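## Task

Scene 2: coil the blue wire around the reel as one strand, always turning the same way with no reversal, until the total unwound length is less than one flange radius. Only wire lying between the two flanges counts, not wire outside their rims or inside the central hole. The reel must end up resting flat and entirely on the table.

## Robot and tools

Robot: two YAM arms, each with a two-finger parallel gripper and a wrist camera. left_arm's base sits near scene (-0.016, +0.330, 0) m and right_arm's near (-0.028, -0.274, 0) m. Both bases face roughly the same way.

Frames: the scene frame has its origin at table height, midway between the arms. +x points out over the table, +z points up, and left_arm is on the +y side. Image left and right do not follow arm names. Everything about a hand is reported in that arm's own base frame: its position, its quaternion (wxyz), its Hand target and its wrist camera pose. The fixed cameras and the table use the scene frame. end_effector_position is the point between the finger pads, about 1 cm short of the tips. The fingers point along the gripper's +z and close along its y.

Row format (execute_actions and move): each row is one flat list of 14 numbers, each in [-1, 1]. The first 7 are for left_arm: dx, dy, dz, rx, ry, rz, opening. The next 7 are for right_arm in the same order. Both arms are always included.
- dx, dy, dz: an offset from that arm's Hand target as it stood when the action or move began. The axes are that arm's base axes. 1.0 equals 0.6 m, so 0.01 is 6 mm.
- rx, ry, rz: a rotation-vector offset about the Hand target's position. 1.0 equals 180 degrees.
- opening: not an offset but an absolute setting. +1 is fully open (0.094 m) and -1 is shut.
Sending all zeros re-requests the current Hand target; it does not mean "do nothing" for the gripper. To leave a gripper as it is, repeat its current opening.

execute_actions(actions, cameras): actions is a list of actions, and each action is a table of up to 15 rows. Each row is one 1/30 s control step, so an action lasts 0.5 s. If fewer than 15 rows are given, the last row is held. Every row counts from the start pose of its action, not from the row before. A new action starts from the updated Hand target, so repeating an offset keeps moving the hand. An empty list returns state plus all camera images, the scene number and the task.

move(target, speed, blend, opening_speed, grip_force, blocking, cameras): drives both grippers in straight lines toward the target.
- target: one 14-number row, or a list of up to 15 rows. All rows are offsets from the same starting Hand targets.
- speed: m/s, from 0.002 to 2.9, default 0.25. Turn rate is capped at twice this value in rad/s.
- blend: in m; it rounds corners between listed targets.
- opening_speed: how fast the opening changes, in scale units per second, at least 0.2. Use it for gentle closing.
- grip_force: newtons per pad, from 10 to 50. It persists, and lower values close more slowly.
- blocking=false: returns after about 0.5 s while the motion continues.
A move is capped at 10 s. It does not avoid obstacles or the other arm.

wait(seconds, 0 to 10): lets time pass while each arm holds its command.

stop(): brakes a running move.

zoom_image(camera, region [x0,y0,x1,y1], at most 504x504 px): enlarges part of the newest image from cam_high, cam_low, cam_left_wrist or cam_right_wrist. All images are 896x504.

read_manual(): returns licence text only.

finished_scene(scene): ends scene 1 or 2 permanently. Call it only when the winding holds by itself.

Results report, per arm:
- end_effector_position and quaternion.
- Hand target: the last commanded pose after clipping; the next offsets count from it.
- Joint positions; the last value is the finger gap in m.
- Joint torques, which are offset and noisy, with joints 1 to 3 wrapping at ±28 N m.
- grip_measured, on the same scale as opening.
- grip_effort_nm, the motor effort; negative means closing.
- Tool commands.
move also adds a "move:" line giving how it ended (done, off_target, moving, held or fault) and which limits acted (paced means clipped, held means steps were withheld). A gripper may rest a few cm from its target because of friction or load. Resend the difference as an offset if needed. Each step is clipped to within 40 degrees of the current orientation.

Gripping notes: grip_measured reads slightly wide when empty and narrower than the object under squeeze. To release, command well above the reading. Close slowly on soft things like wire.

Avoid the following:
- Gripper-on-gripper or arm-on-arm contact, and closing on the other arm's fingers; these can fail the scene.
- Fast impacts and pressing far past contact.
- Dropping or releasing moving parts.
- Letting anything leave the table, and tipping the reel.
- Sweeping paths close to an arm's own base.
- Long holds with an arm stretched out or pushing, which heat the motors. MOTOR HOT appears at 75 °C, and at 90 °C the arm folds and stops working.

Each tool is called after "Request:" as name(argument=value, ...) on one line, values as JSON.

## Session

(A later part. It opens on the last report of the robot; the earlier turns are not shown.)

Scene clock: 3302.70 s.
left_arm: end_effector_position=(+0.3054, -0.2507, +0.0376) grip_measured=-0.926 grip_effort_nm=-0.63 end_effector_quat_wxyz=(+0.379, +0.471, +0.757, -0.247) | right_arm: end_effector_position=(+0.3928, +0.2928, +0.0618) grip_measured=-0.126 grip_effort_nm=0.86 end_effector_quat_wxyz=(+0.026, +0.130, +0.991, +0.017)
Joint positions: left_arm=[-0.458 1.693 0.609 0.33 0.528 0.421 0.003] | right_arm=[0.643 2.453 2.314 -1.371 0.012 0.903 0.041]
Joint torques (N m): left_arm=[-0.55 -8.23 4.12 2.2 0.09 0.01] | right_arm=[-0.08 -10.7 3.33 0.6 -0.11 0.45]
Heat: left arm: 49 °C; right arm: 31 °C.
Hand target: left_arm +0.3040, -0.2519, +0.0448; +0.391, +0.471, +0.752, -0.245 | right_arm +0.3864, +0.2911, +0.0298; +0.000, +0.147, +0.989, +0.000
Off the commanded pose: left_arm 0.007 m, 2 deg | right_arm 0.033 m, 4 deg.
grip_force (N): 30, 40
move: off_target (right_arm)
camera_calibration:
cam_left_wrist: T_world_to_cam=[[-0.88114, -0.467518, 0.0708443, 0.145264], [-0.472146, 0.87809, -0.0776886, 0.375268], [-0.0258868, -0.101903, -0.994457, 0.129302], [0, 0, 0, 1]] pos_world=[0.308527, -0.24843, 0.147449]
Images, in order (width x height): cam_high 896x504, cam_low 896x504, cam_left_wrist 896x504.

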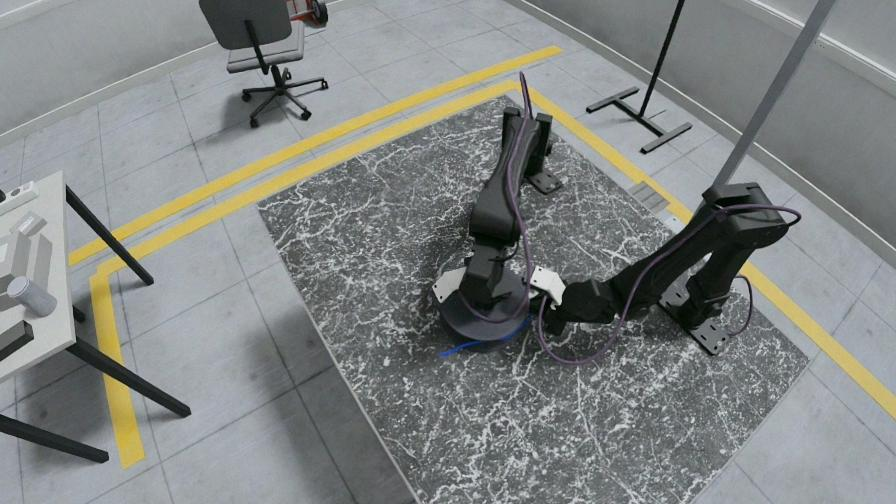

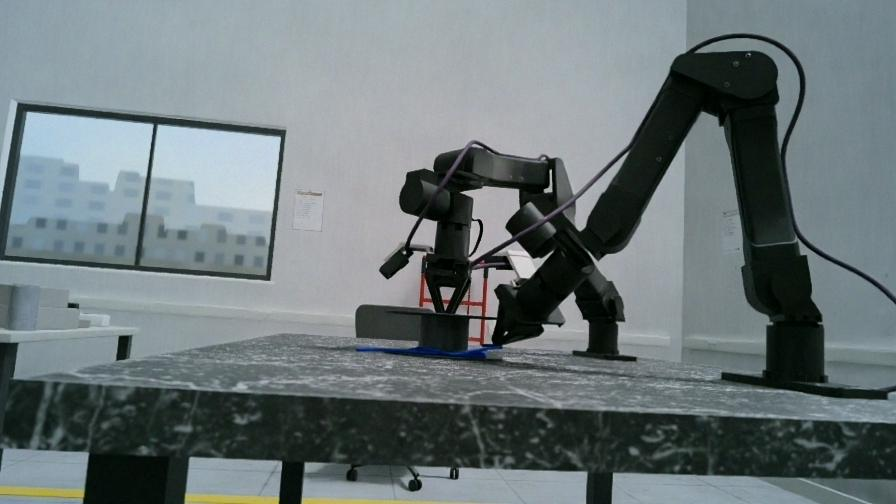

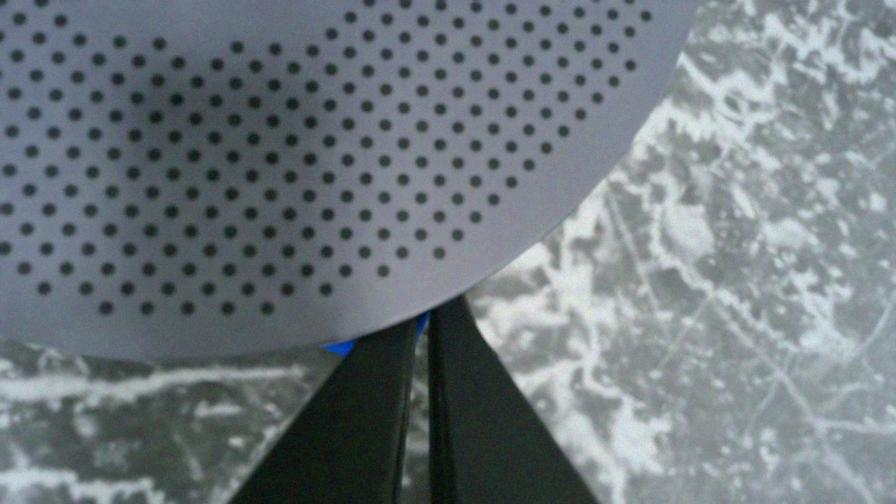

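Request:
move(target=[[0.0,0.0,-0.018,0,0,0.03,-1,0,0,0,0,0,0,-0.11],[0.016,-0.012,-0.022,0,0,0.05,-1,0,0,0,0,0,0,-0.11]], speed=[0.05,0.05], cameras=["cam_left_wrist","cam_high","cam_low"])

Request:
zoom_image(camera="cam_low", region=[340, 300, 540, 380])

Scene clock: 3317.17 s.
left_arm: end_effector_position=(+0.3104, -0.2554, +0.0293) grip_measured=-0.926 grip_effort_nm=-0.63 end_effector_quat_wxyz=(+0.401, +0.412, +0.790, -0.215) | right_arm: end_effector_position=(+0.3928, +0.2928, +0.0618) grip_measured=-0.126 grip_effort_nm=0.85 end_effector_quat_wxyz=(+0.026, +0.130, +0.991, +0.017)
Joint positions: left_arm=[-0.538 1.713 0.552 0.486 0.348 0.255 0.003] | right_arm=[0.643 2.453 2.314 -1.371 0.012 0.903 0.041]
Joint torques (N m): left_arm=[-0.64 -5.55 5.52 2.47 0 0.02] | right_arm=[-0.08 -10.55 3.4 0.6 -0.08 0.44]
Heat: left arm: 46 °C; right arm: 31 °C.
Hand target: left_arm +0.3135, -0.2590, +0.0315; +0.409, +0.410, +0.787, -0.214 | right_arm +0.3864, +0.2911, +0.0298; +0.000, +0.147, +0.989, +0.000
Off the commanded pose: left_arm 0.005 m, 1 deg | right_arm 0.033 m, 4 deg.
grip_force (N): 30, 40
move: off_target (right_arm)
camera_calibration:
cam_left_wrist: T_world_to_cam=[[-0.798814, -0.598176, 0.0638871, 0.089402], [-0.601576, 0.794517, -0.0827555, 0.400169], [-0.00125705, -0.104539, -0.99452, 0.112467], [0, 0, 0, 1]] pos_world=[0.312289, -0.252706, 0.139255]
Images, in order (width x height): cam_high 896x504, cam_low 896x504, cam_left_wrist 896x504.

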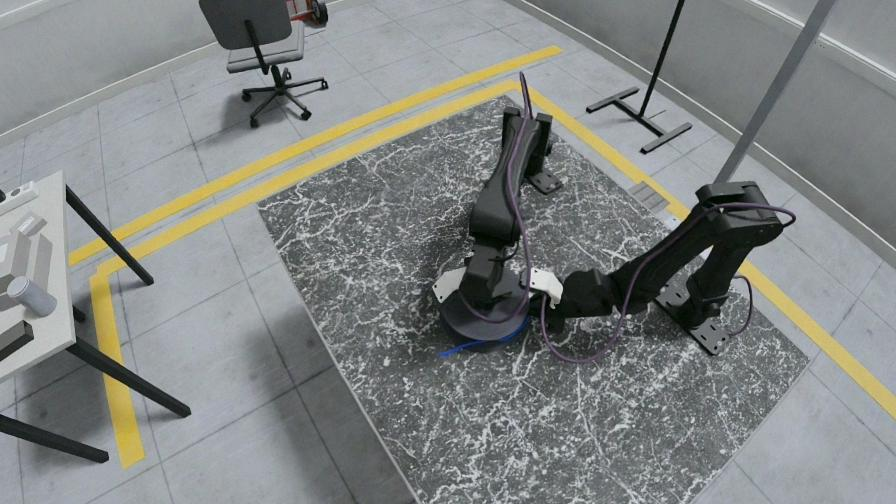

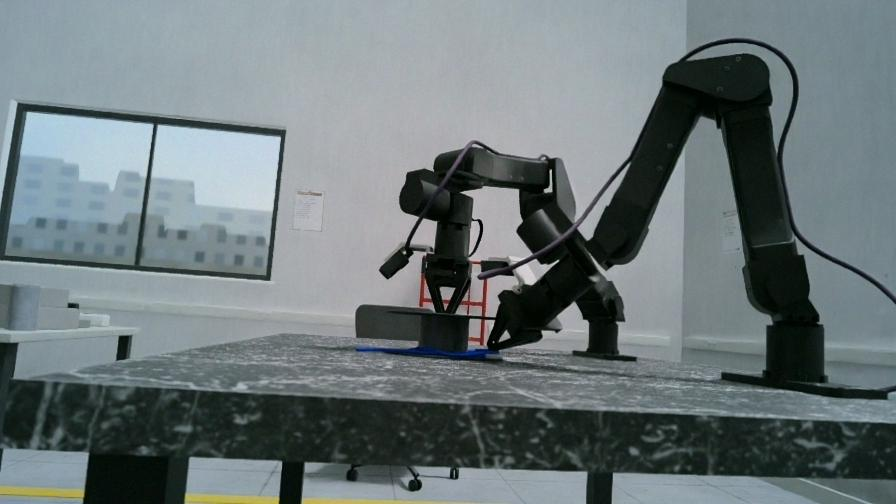

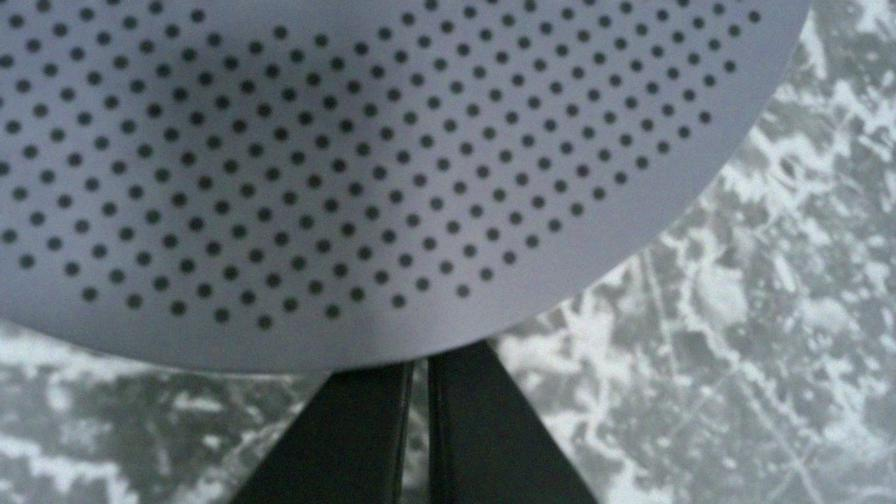

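Scaled by 2.520 from the camera's 896x504 image, which has a finer 1280x720 frame.

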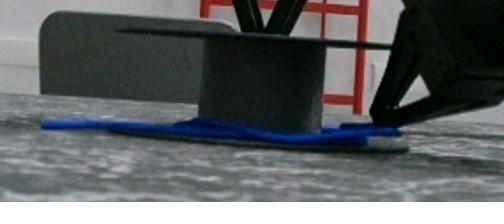

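Request:
move(target=[[0.0,0.0,0.0,0,0,0,-0.5,0,0,0,0,0,0,-0.11],[-0.045,0.055,0.045,0,0,0,-0.5,0,0,0,0,0,0,-0.11],[-0.08,0.16,0.16,0,0,0,-1,0,0,0,0,0,0,-0.11]], speed=[0.05,0.08,0.15], blend=[0,0.01,0], cameras=["cam_left_wrist","cam_high","cam_low"])

Request:
zoom_image(camera="cam_low", region=[340, 300, 540, 380])

Request:
zoom_image(camera="cam_high", region=[400, 250, 560, 370])

Scene clock: 3333.20 s.
left_arm: end_effector_position=(+0.2590, -0.1602, +0.1098) grip_measured=-0.988 grip_effort_nm=-0.59 end_effector_quat_wxyz=(+0.392, +0.405, +0.798, -0.211) | right_arm: end_effector_position=(+0.3929, +0.2927, +0.0618) grip_measured=-0.126 grip_effort_nm=0.85 end_effector_quat_wxyz=(+0.026, +0.132, +0.991, +0.017)
Joint positions: left_arm=[-0.239 1.073 0.501 -0.218 0.557 0.465 0.001] | right_arm=[0.643 2.453 2.314 -1.371 0.012 0.908 0.041]
Joint torques (N m): left_arm=[0.44 -3 10.65 1.79 0.34 0.11] | right_arm=[0.03 -10.69 3.15 0.61 -0.09 0.35]
Heat: left arm: 42 °C; right arm: 30 °C.
Hand target: left_arm +0.2655, -0.1630, +0.1275; +0.409, +0.410, +0.786, -0.214 | right_arm +0.3864, +0.2911, +0.0298; +0.000, +0.147, +0.989, +0.000
Off the commanded pose: left_arm 0.019 m, 2 deg | right_arm 0.033 m, 4 deg.
grip_force (N): 30, 40
move: off_target (left_arm, right_arm); target 3's new opening was sent with left_arm's hand 0.019 m and 2 deg from that target
camera_calibration:
cam_left_wrist: T_world_to_cam=[[-0.787241, -0.612194, 0.0739575, 0.0938108], [-0.616328, 0.785004, -0.0625234, 0.300371], [-0.0197805, -0.0948031, -0.9953, 0.208885], [0, 0, 0, 1]] pos_world=[0.26311, -0.158559, 0.219745]
Images, in order (width x height): cam_high 896x504, cam_low 896x504, cam_left_wrist 896x504.

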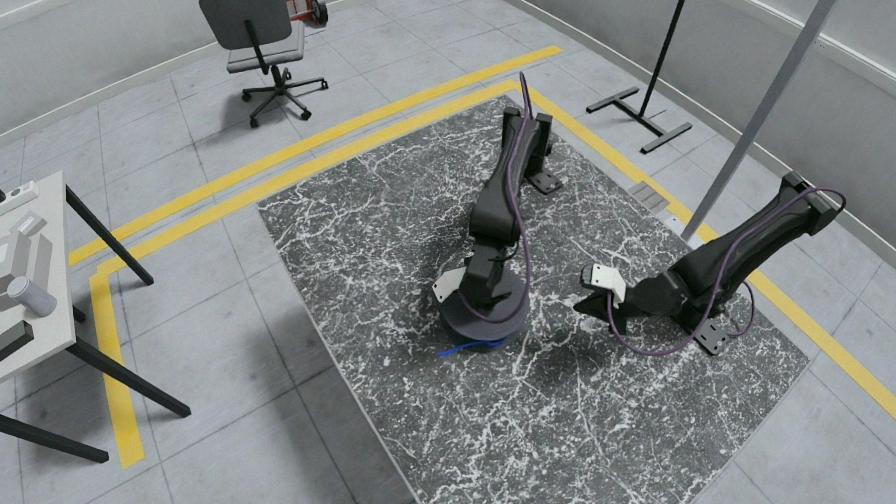

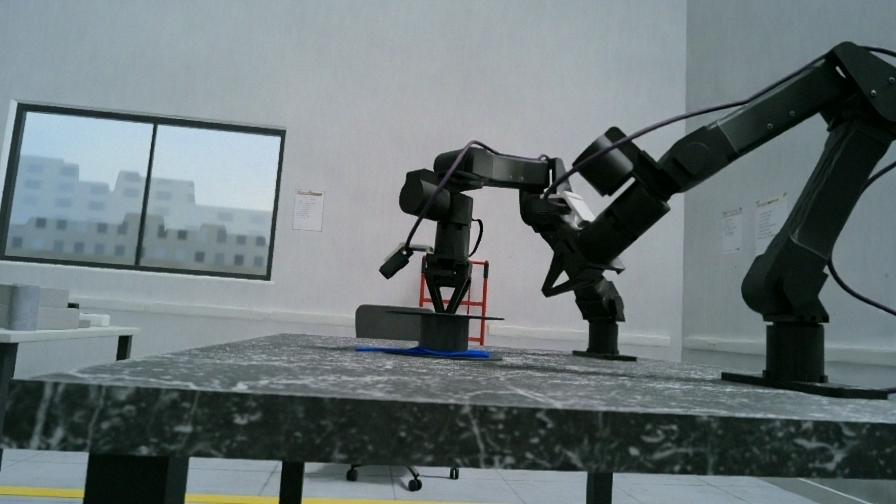

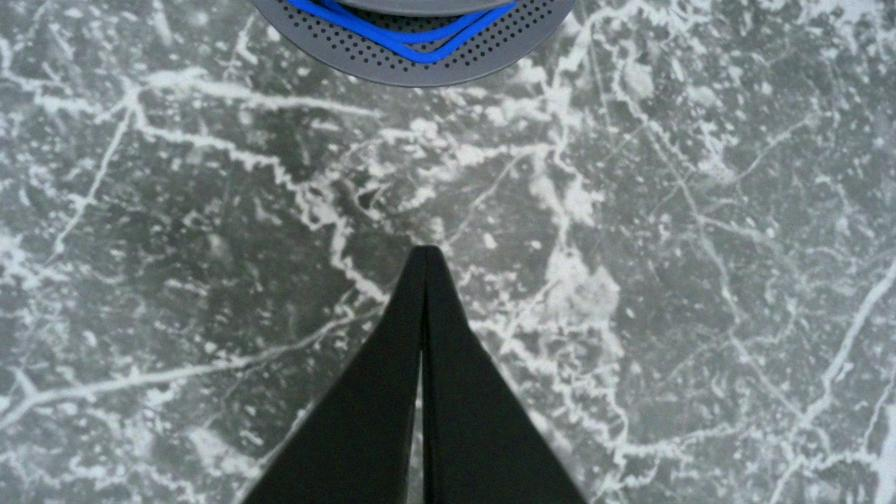

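Scaled by 2.520 from the camera's 896x504 image, which has a finer 1280x720 frame.

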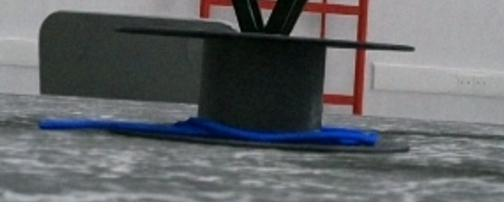

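Scaled by 3.150 from the camera's 896x504 image, which has a finer 1280x720 frame.

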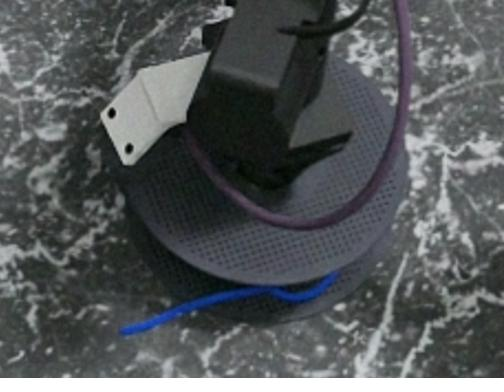

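Request:
execute_actions(actions=[], cameras=["all"])

Scene clock: 3358.27 s.
left_arm: end_effector_position=(+0.2590, -0.1602, +0.1098) grip_measured=-0.988 grip_effort_nm=-0.60 end_effector_quat_wxyz=(+0.392, +0.405, +0.798, -0.211) | right_arm: end_effector_position=(+0.3929, +0.2927, +0.0618) grip_measured=-0.126 grip_effort_nm=0.86 end_effector_quat_wxyz=(+0.026, +0.132, +0.991, +0.017)
Joint positions: left_arm=[-0.239 1.073 0.501 -0.218 0.557 0.465 0.001] | right_arm=[0.643 2.453 2.314 -1.371 0.012 0.908 0.041]
Joint velocities: within noise
Joint torques (N m): left_arm=[0.5 -2.99 10.66 1.79 0.34 0.11] | right_arm=[0.09 -10.65 3.45 0.58 -0.07 0.39]
Heat: left arm: 40 °C; right arm: 30 °C.
Hand target: left_arm +0.2655, -0.1630, +0.1275; +0.409, +0.410, +0.786, -0.214 | right_arm +0.3864, +0.2911, +0.0298; +0.000, +0.147, +0.989, +0.000
Tool commands: left_gripper/opening=-1.0 right_gripper/opening=-0.11
Off the commanded pose: left_arm 0.019 m, 2 deg | right_arm 0.033 m, 4 deg.
grip_force (N): 30, 40
camera_calibration:
cam_left_wrist: T_world_to_cam=[[-0.787241, -0.612194, 0.0739575, 0.0938108], [-0.616328, 0.785004, -0.0625234, 0.300371], [-0.0197805, -0.0948031, -0.9953, 0.208885], [0, 0, 0, 1]] pos_world=[0.26311, -0.158559, 0.219745]
cam_right_wrist: T_world_to_cam=[[-0.190252, -0.981087, -0.0356762, 0.360283], [-0.694515, 0.108818, 0.711202, 0.204661], [-0.693868, 0.160085, -0.702082, 0.381907], [0, 0, 0, 1]] pos_world=[0.475677, 0.27006, 0.135428]

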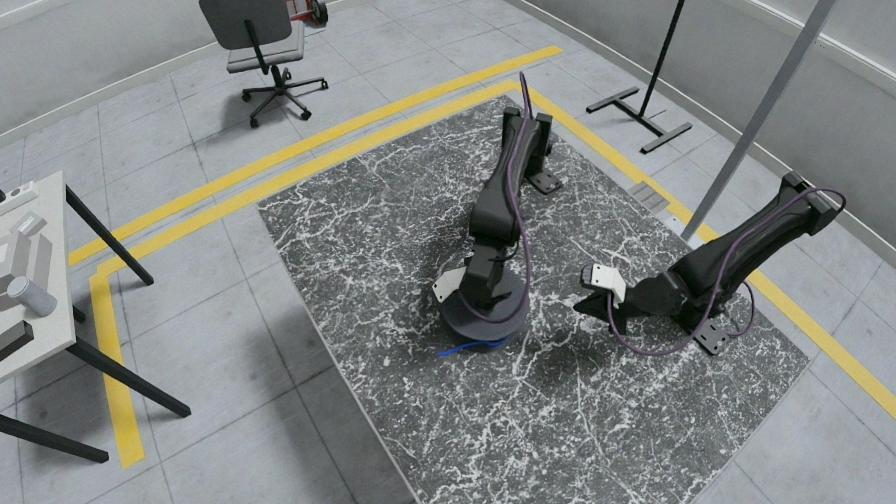

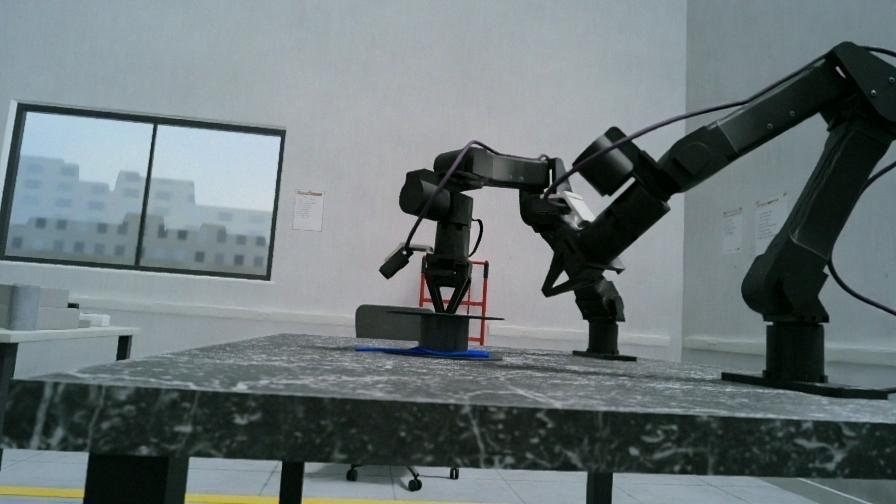

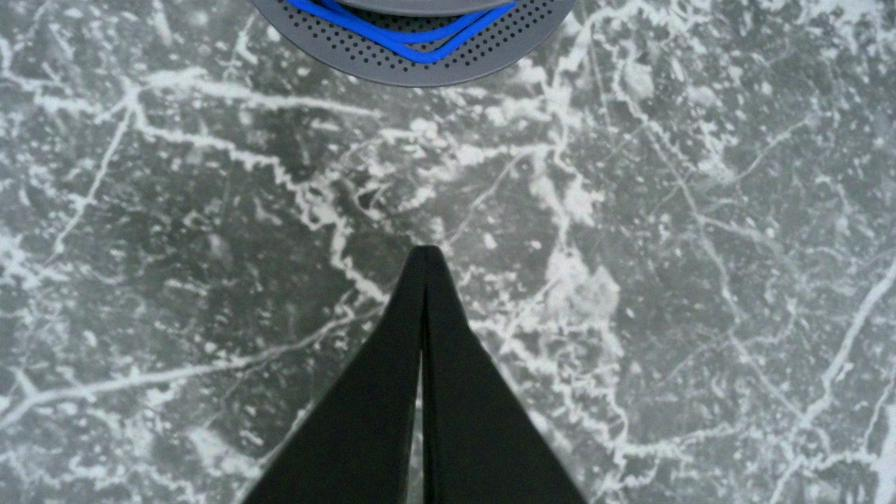

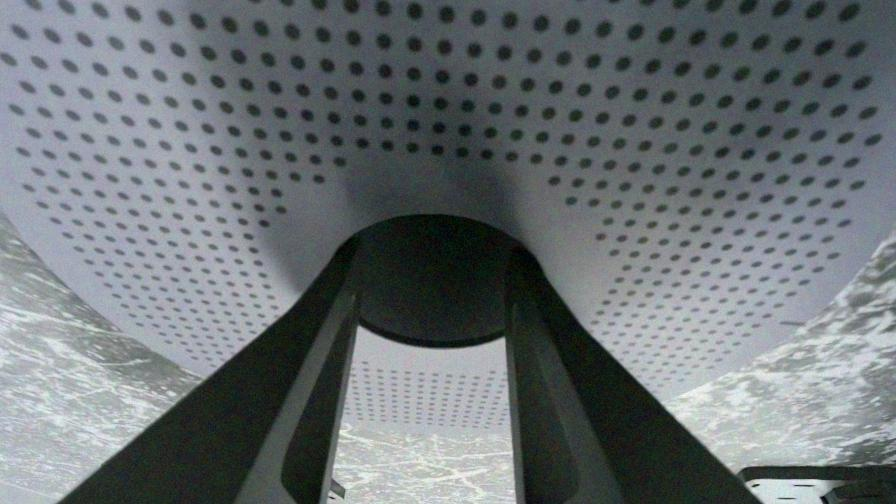

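Request:
zoom_image(camera="cam_high", region=[400, 250, 560, 370])

Request:
zoom_image(camera="cam_low", region=[340, 290, 520, 380])

Scaled by 3.150 from the camera's 896x504 image, which has a finer 1280x720 frame.

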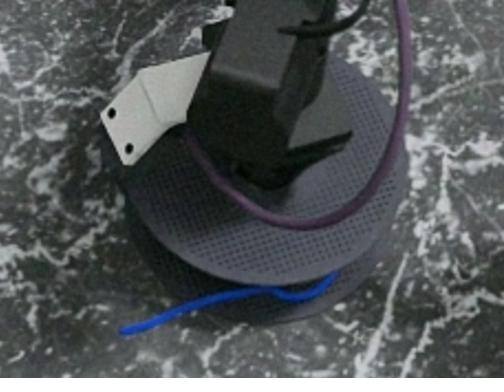

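Scaled by 2.800 from the camera's 896x504 image, which has a finer 1280x720 frame.

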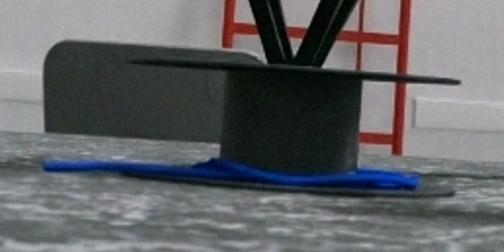

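Request:
move(target=[0,0,0,0,0,0,-1, 0,0,0,0,0,0.5,-0.11], speed=0.15, cameras=["cam_high","cam_low","cam_left_wrist"])

Request:
zoom_image(camera="cam_high", region=[400, 250, 560, 370])

Request:
zoom_image(camera="cam_low", region=[340, 290, 520, 380])

Scene clock: 3408.30 s.
left_arm: end_effector_position=(+0.2590, -0.1603, +0.1098) grip_measured=-0.988 grip_effort_nm=-0.60 end_effector_quat_wxyz=(+0.392, +0.405, +0.798, -0.211) | right_arm: end_effector_position=(+0.3901, +0.2977, +0.0626) grip_measured=-0.122 grip_effort_nm=0.62 end_effector_quat_wxyz=(+0.032, -0.579, +0.815, +0.010)
Joint positions: left_arm=[-0.239 1.073 0.501 -0.218 0.558 0.466 0.001] | right_arm=[0.643 2.451 2.314 -1.368 -0.019 -0.591 0.041]
Joint torques (N m): left_arm=[0.47 -3 10.62 1.79 0.33 0.11] | right_arm=[-0.1 -10.66 3.19 0.61 0.19 -0.5]
Heat: left arm: 42 °C; right arm: 30 °C.
Hand target: left_arm +0.2655, -0.1630, +0.1275; +0.409, +0.410, +0.786, -0.214 | right_arm +0.3865, +0.2911, +0.0299; +0.000, -0.596, +0.803, +0.000
Off the commanded pose: left_arm 0.019 m, 2 deg | right_arm 0.034 m, 5 deg.
grip_force (N): 30, 40
move: off_target (left_arm, right_arm)
camera_calibration:
cam_left_wrist: T_world_to_cam=[[-0.787559, -0.611801, 0.0738275, 0.093907], [-0.615928, 0.785298, -0.0627648, 0.300305], [-0.019577, -0.0949034, -0.995294, 0.208813], [0, 0, 0, 1]] pos_world=[0.263012, -0.15856, 0.219746]
Images, in order (width x height): cam_high 896x504, cam_low 896x504, cam_left_wrist 896x504.

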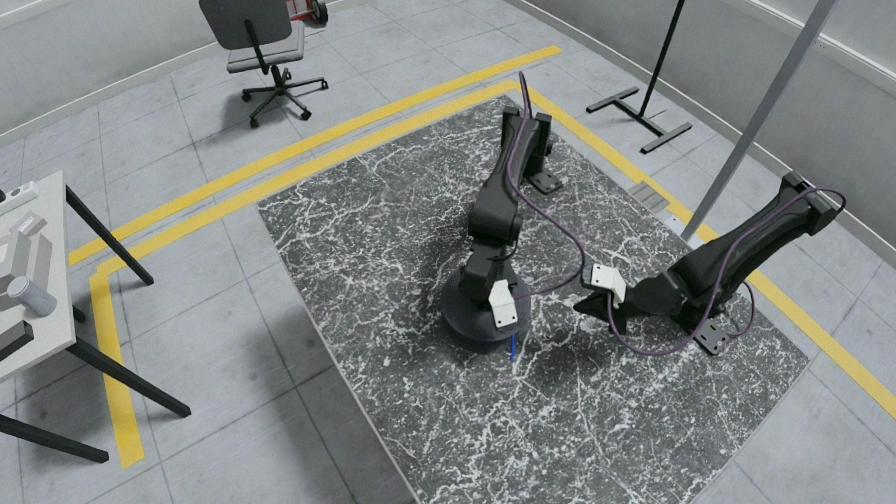

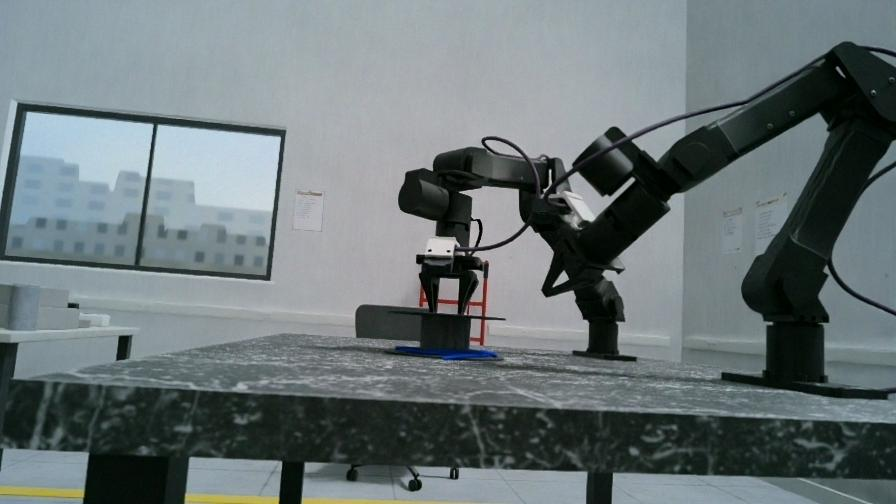

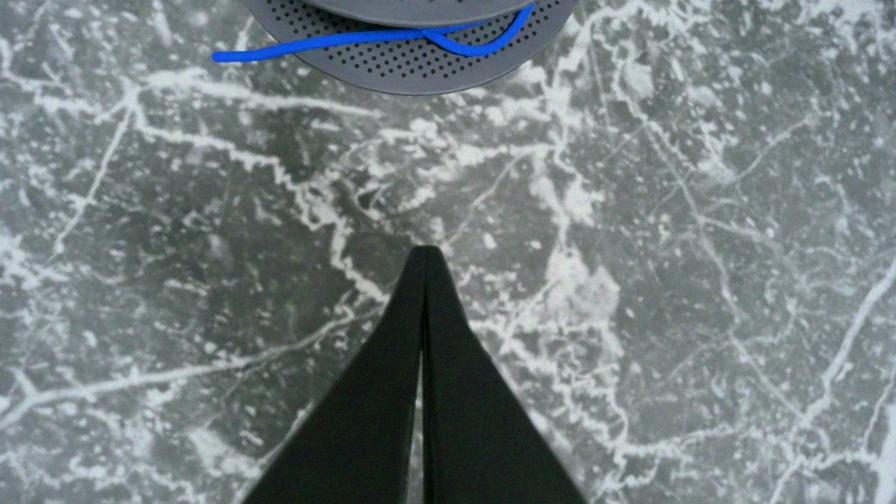

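Scaled by 3.150 from the camera's 896x504 image, which has a finer 1280x720 frame.

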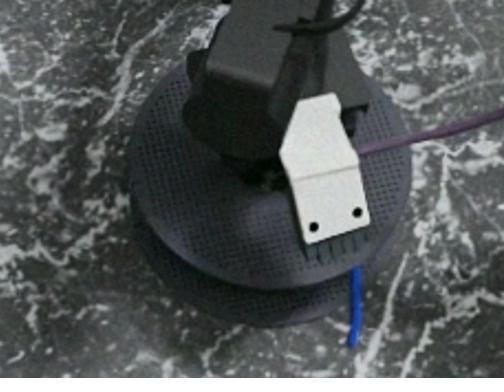

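Scaled by 2.800 from the camera's 896x504 image, which has a finer 1280x720 frame.

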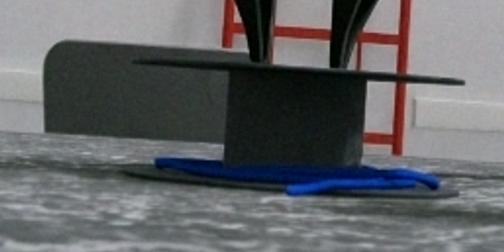

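Request:
zoom_image(camera="cam_left_wrist", region=[180, 0, 620, 120])

Scaled by 1.145 from the camera's 896x504 image, which has a finer 1280x720 frame.

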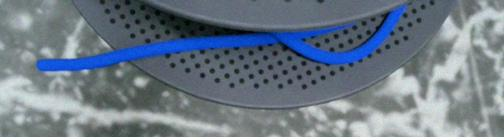

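Request:
move(target=[[0,0,0,0,0,0,-1, 0,0,0.02,0,0,0,-1],[0,0,0,0,0,0,-1, 0,0,0.2333,0,0,0,-1],[0,0,0,0,0,0,-1, 0.03,-0.25,0.2333,0,0,-0.889,-1]], speed=[0.1,0.15,0.5], blend=[0,0.02,0], cameras=["cam_high","cam_low","cam_left_wrist","cam_right_wrist"])

Scene clock: 3449.63 s.
left_arm: end_effector_position=(+0.2588, -0.1603, +0.1097) grip_measured=-0.988 grip_effort_nm=-0.60 end_effector_quat_wxyz=(+0.392, +0.405, +0.799, -0.212) | right_arm: end_effector_position=(+0.4117, +0.1451, +0.1561) grip_measured=-0.994 grip_effort_nm=-0.36 end_effector_quat_wxyz=(+0.018, +0.681, +0.731, +0.036)
Joint positions: left_arm=[-0.239 1.073 0.501 -0.22 0.558 0.466 0.001] | right_arm=[0.336 2.202 2.26 -1.55 -0.002 1.835 0]
Joint torques (N m): left_arm=[0.49 -3.06 10.63 1.81 0.34 0.11] | right_arm=[-0.2 -16.88 4.7 0.28 0.04 0.2]
Heat: left arm: 43 °C; right arm: 29 °C.
Hand target: left_arm +0.2655, -0.1630, +0.1275; +0.409, +0.410, +0.786, -0.214 | right_arm +0.4045, +0.1411, +0.1700; +0.000, +0.688, +0.726, +0.000
Off the commanded pose: left_arm 0.019 m, 3 deg | right_arm 0.016 m, 5 deg.
joint sent to its limit (right arm) — joint 4 (wrist pitch), lower limit. The joint targets are off in orientation, not in position.
grip_force (N): 30, 40
move: off_target (left_arm, right_arm)
camera_calibration:
cam_left_wrist: T_world_to_cam=[[-0.787683, -0.611529, 0.0747526, 0.0937911], [-0.615731, 0.78551, -0.0620476, 0.300114], [-0.020775, -0.0949014, -0.99527, 0.208923], [0, 0, 0, 1]] pos_world=[0.263008, -0.15856, 0.219545]
cam_right_wrist: T_world_to_cam=[[-0.986775, -0.143238, -0.0758767, 0.43505], [-0.150669, 0.6379, 0.755237, -0.140929], [-0.0597773, 0.756681, -0.651045, 0.129194], [0, 0, 0, 1]] pos_world=[0.415786, 0.0544553, 0.223556]

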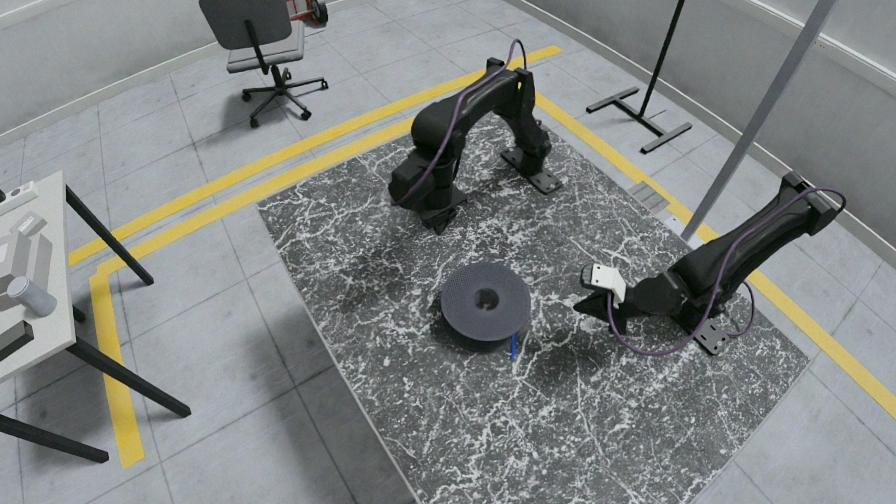

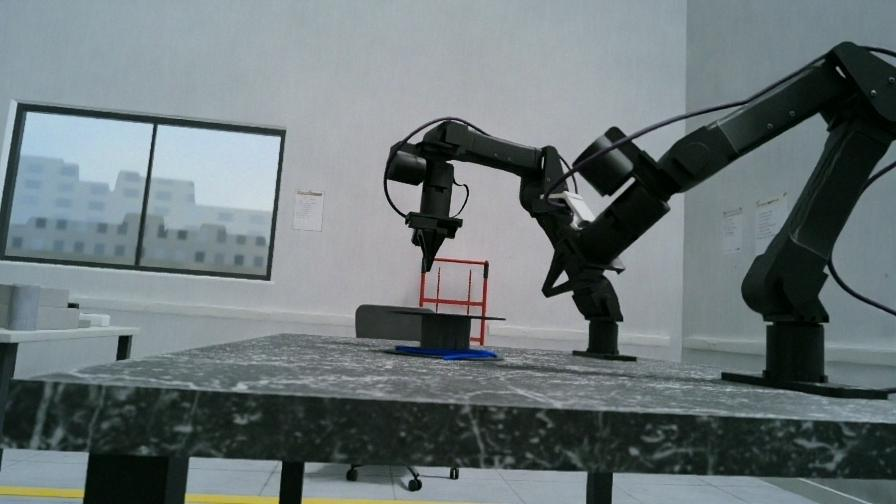

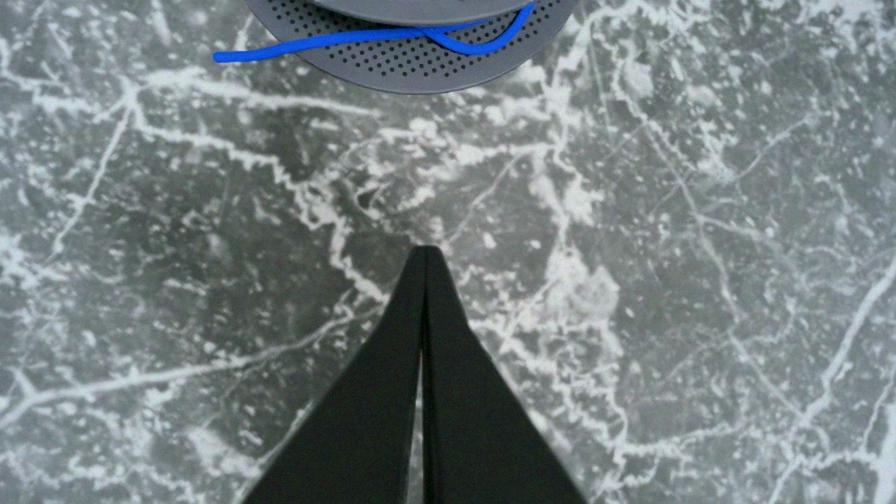

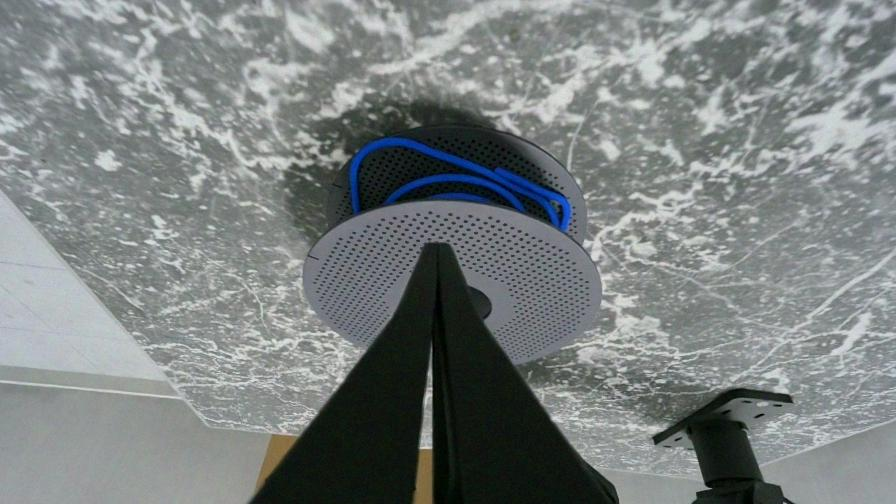

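Request:
zoom_image(camera="cam_right_wrist", region=[300, 100, 620, 260])

Scaled by 1.575 from the camera's 896x504 image, which has a finer 1280x720 frame.

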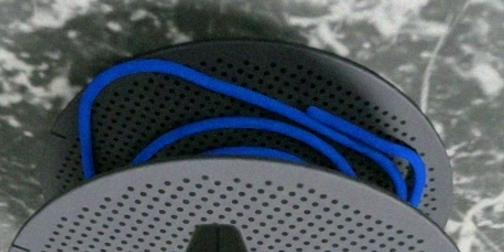

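Request:
finished_scene(scene=2)

The scene is finished: the task was done.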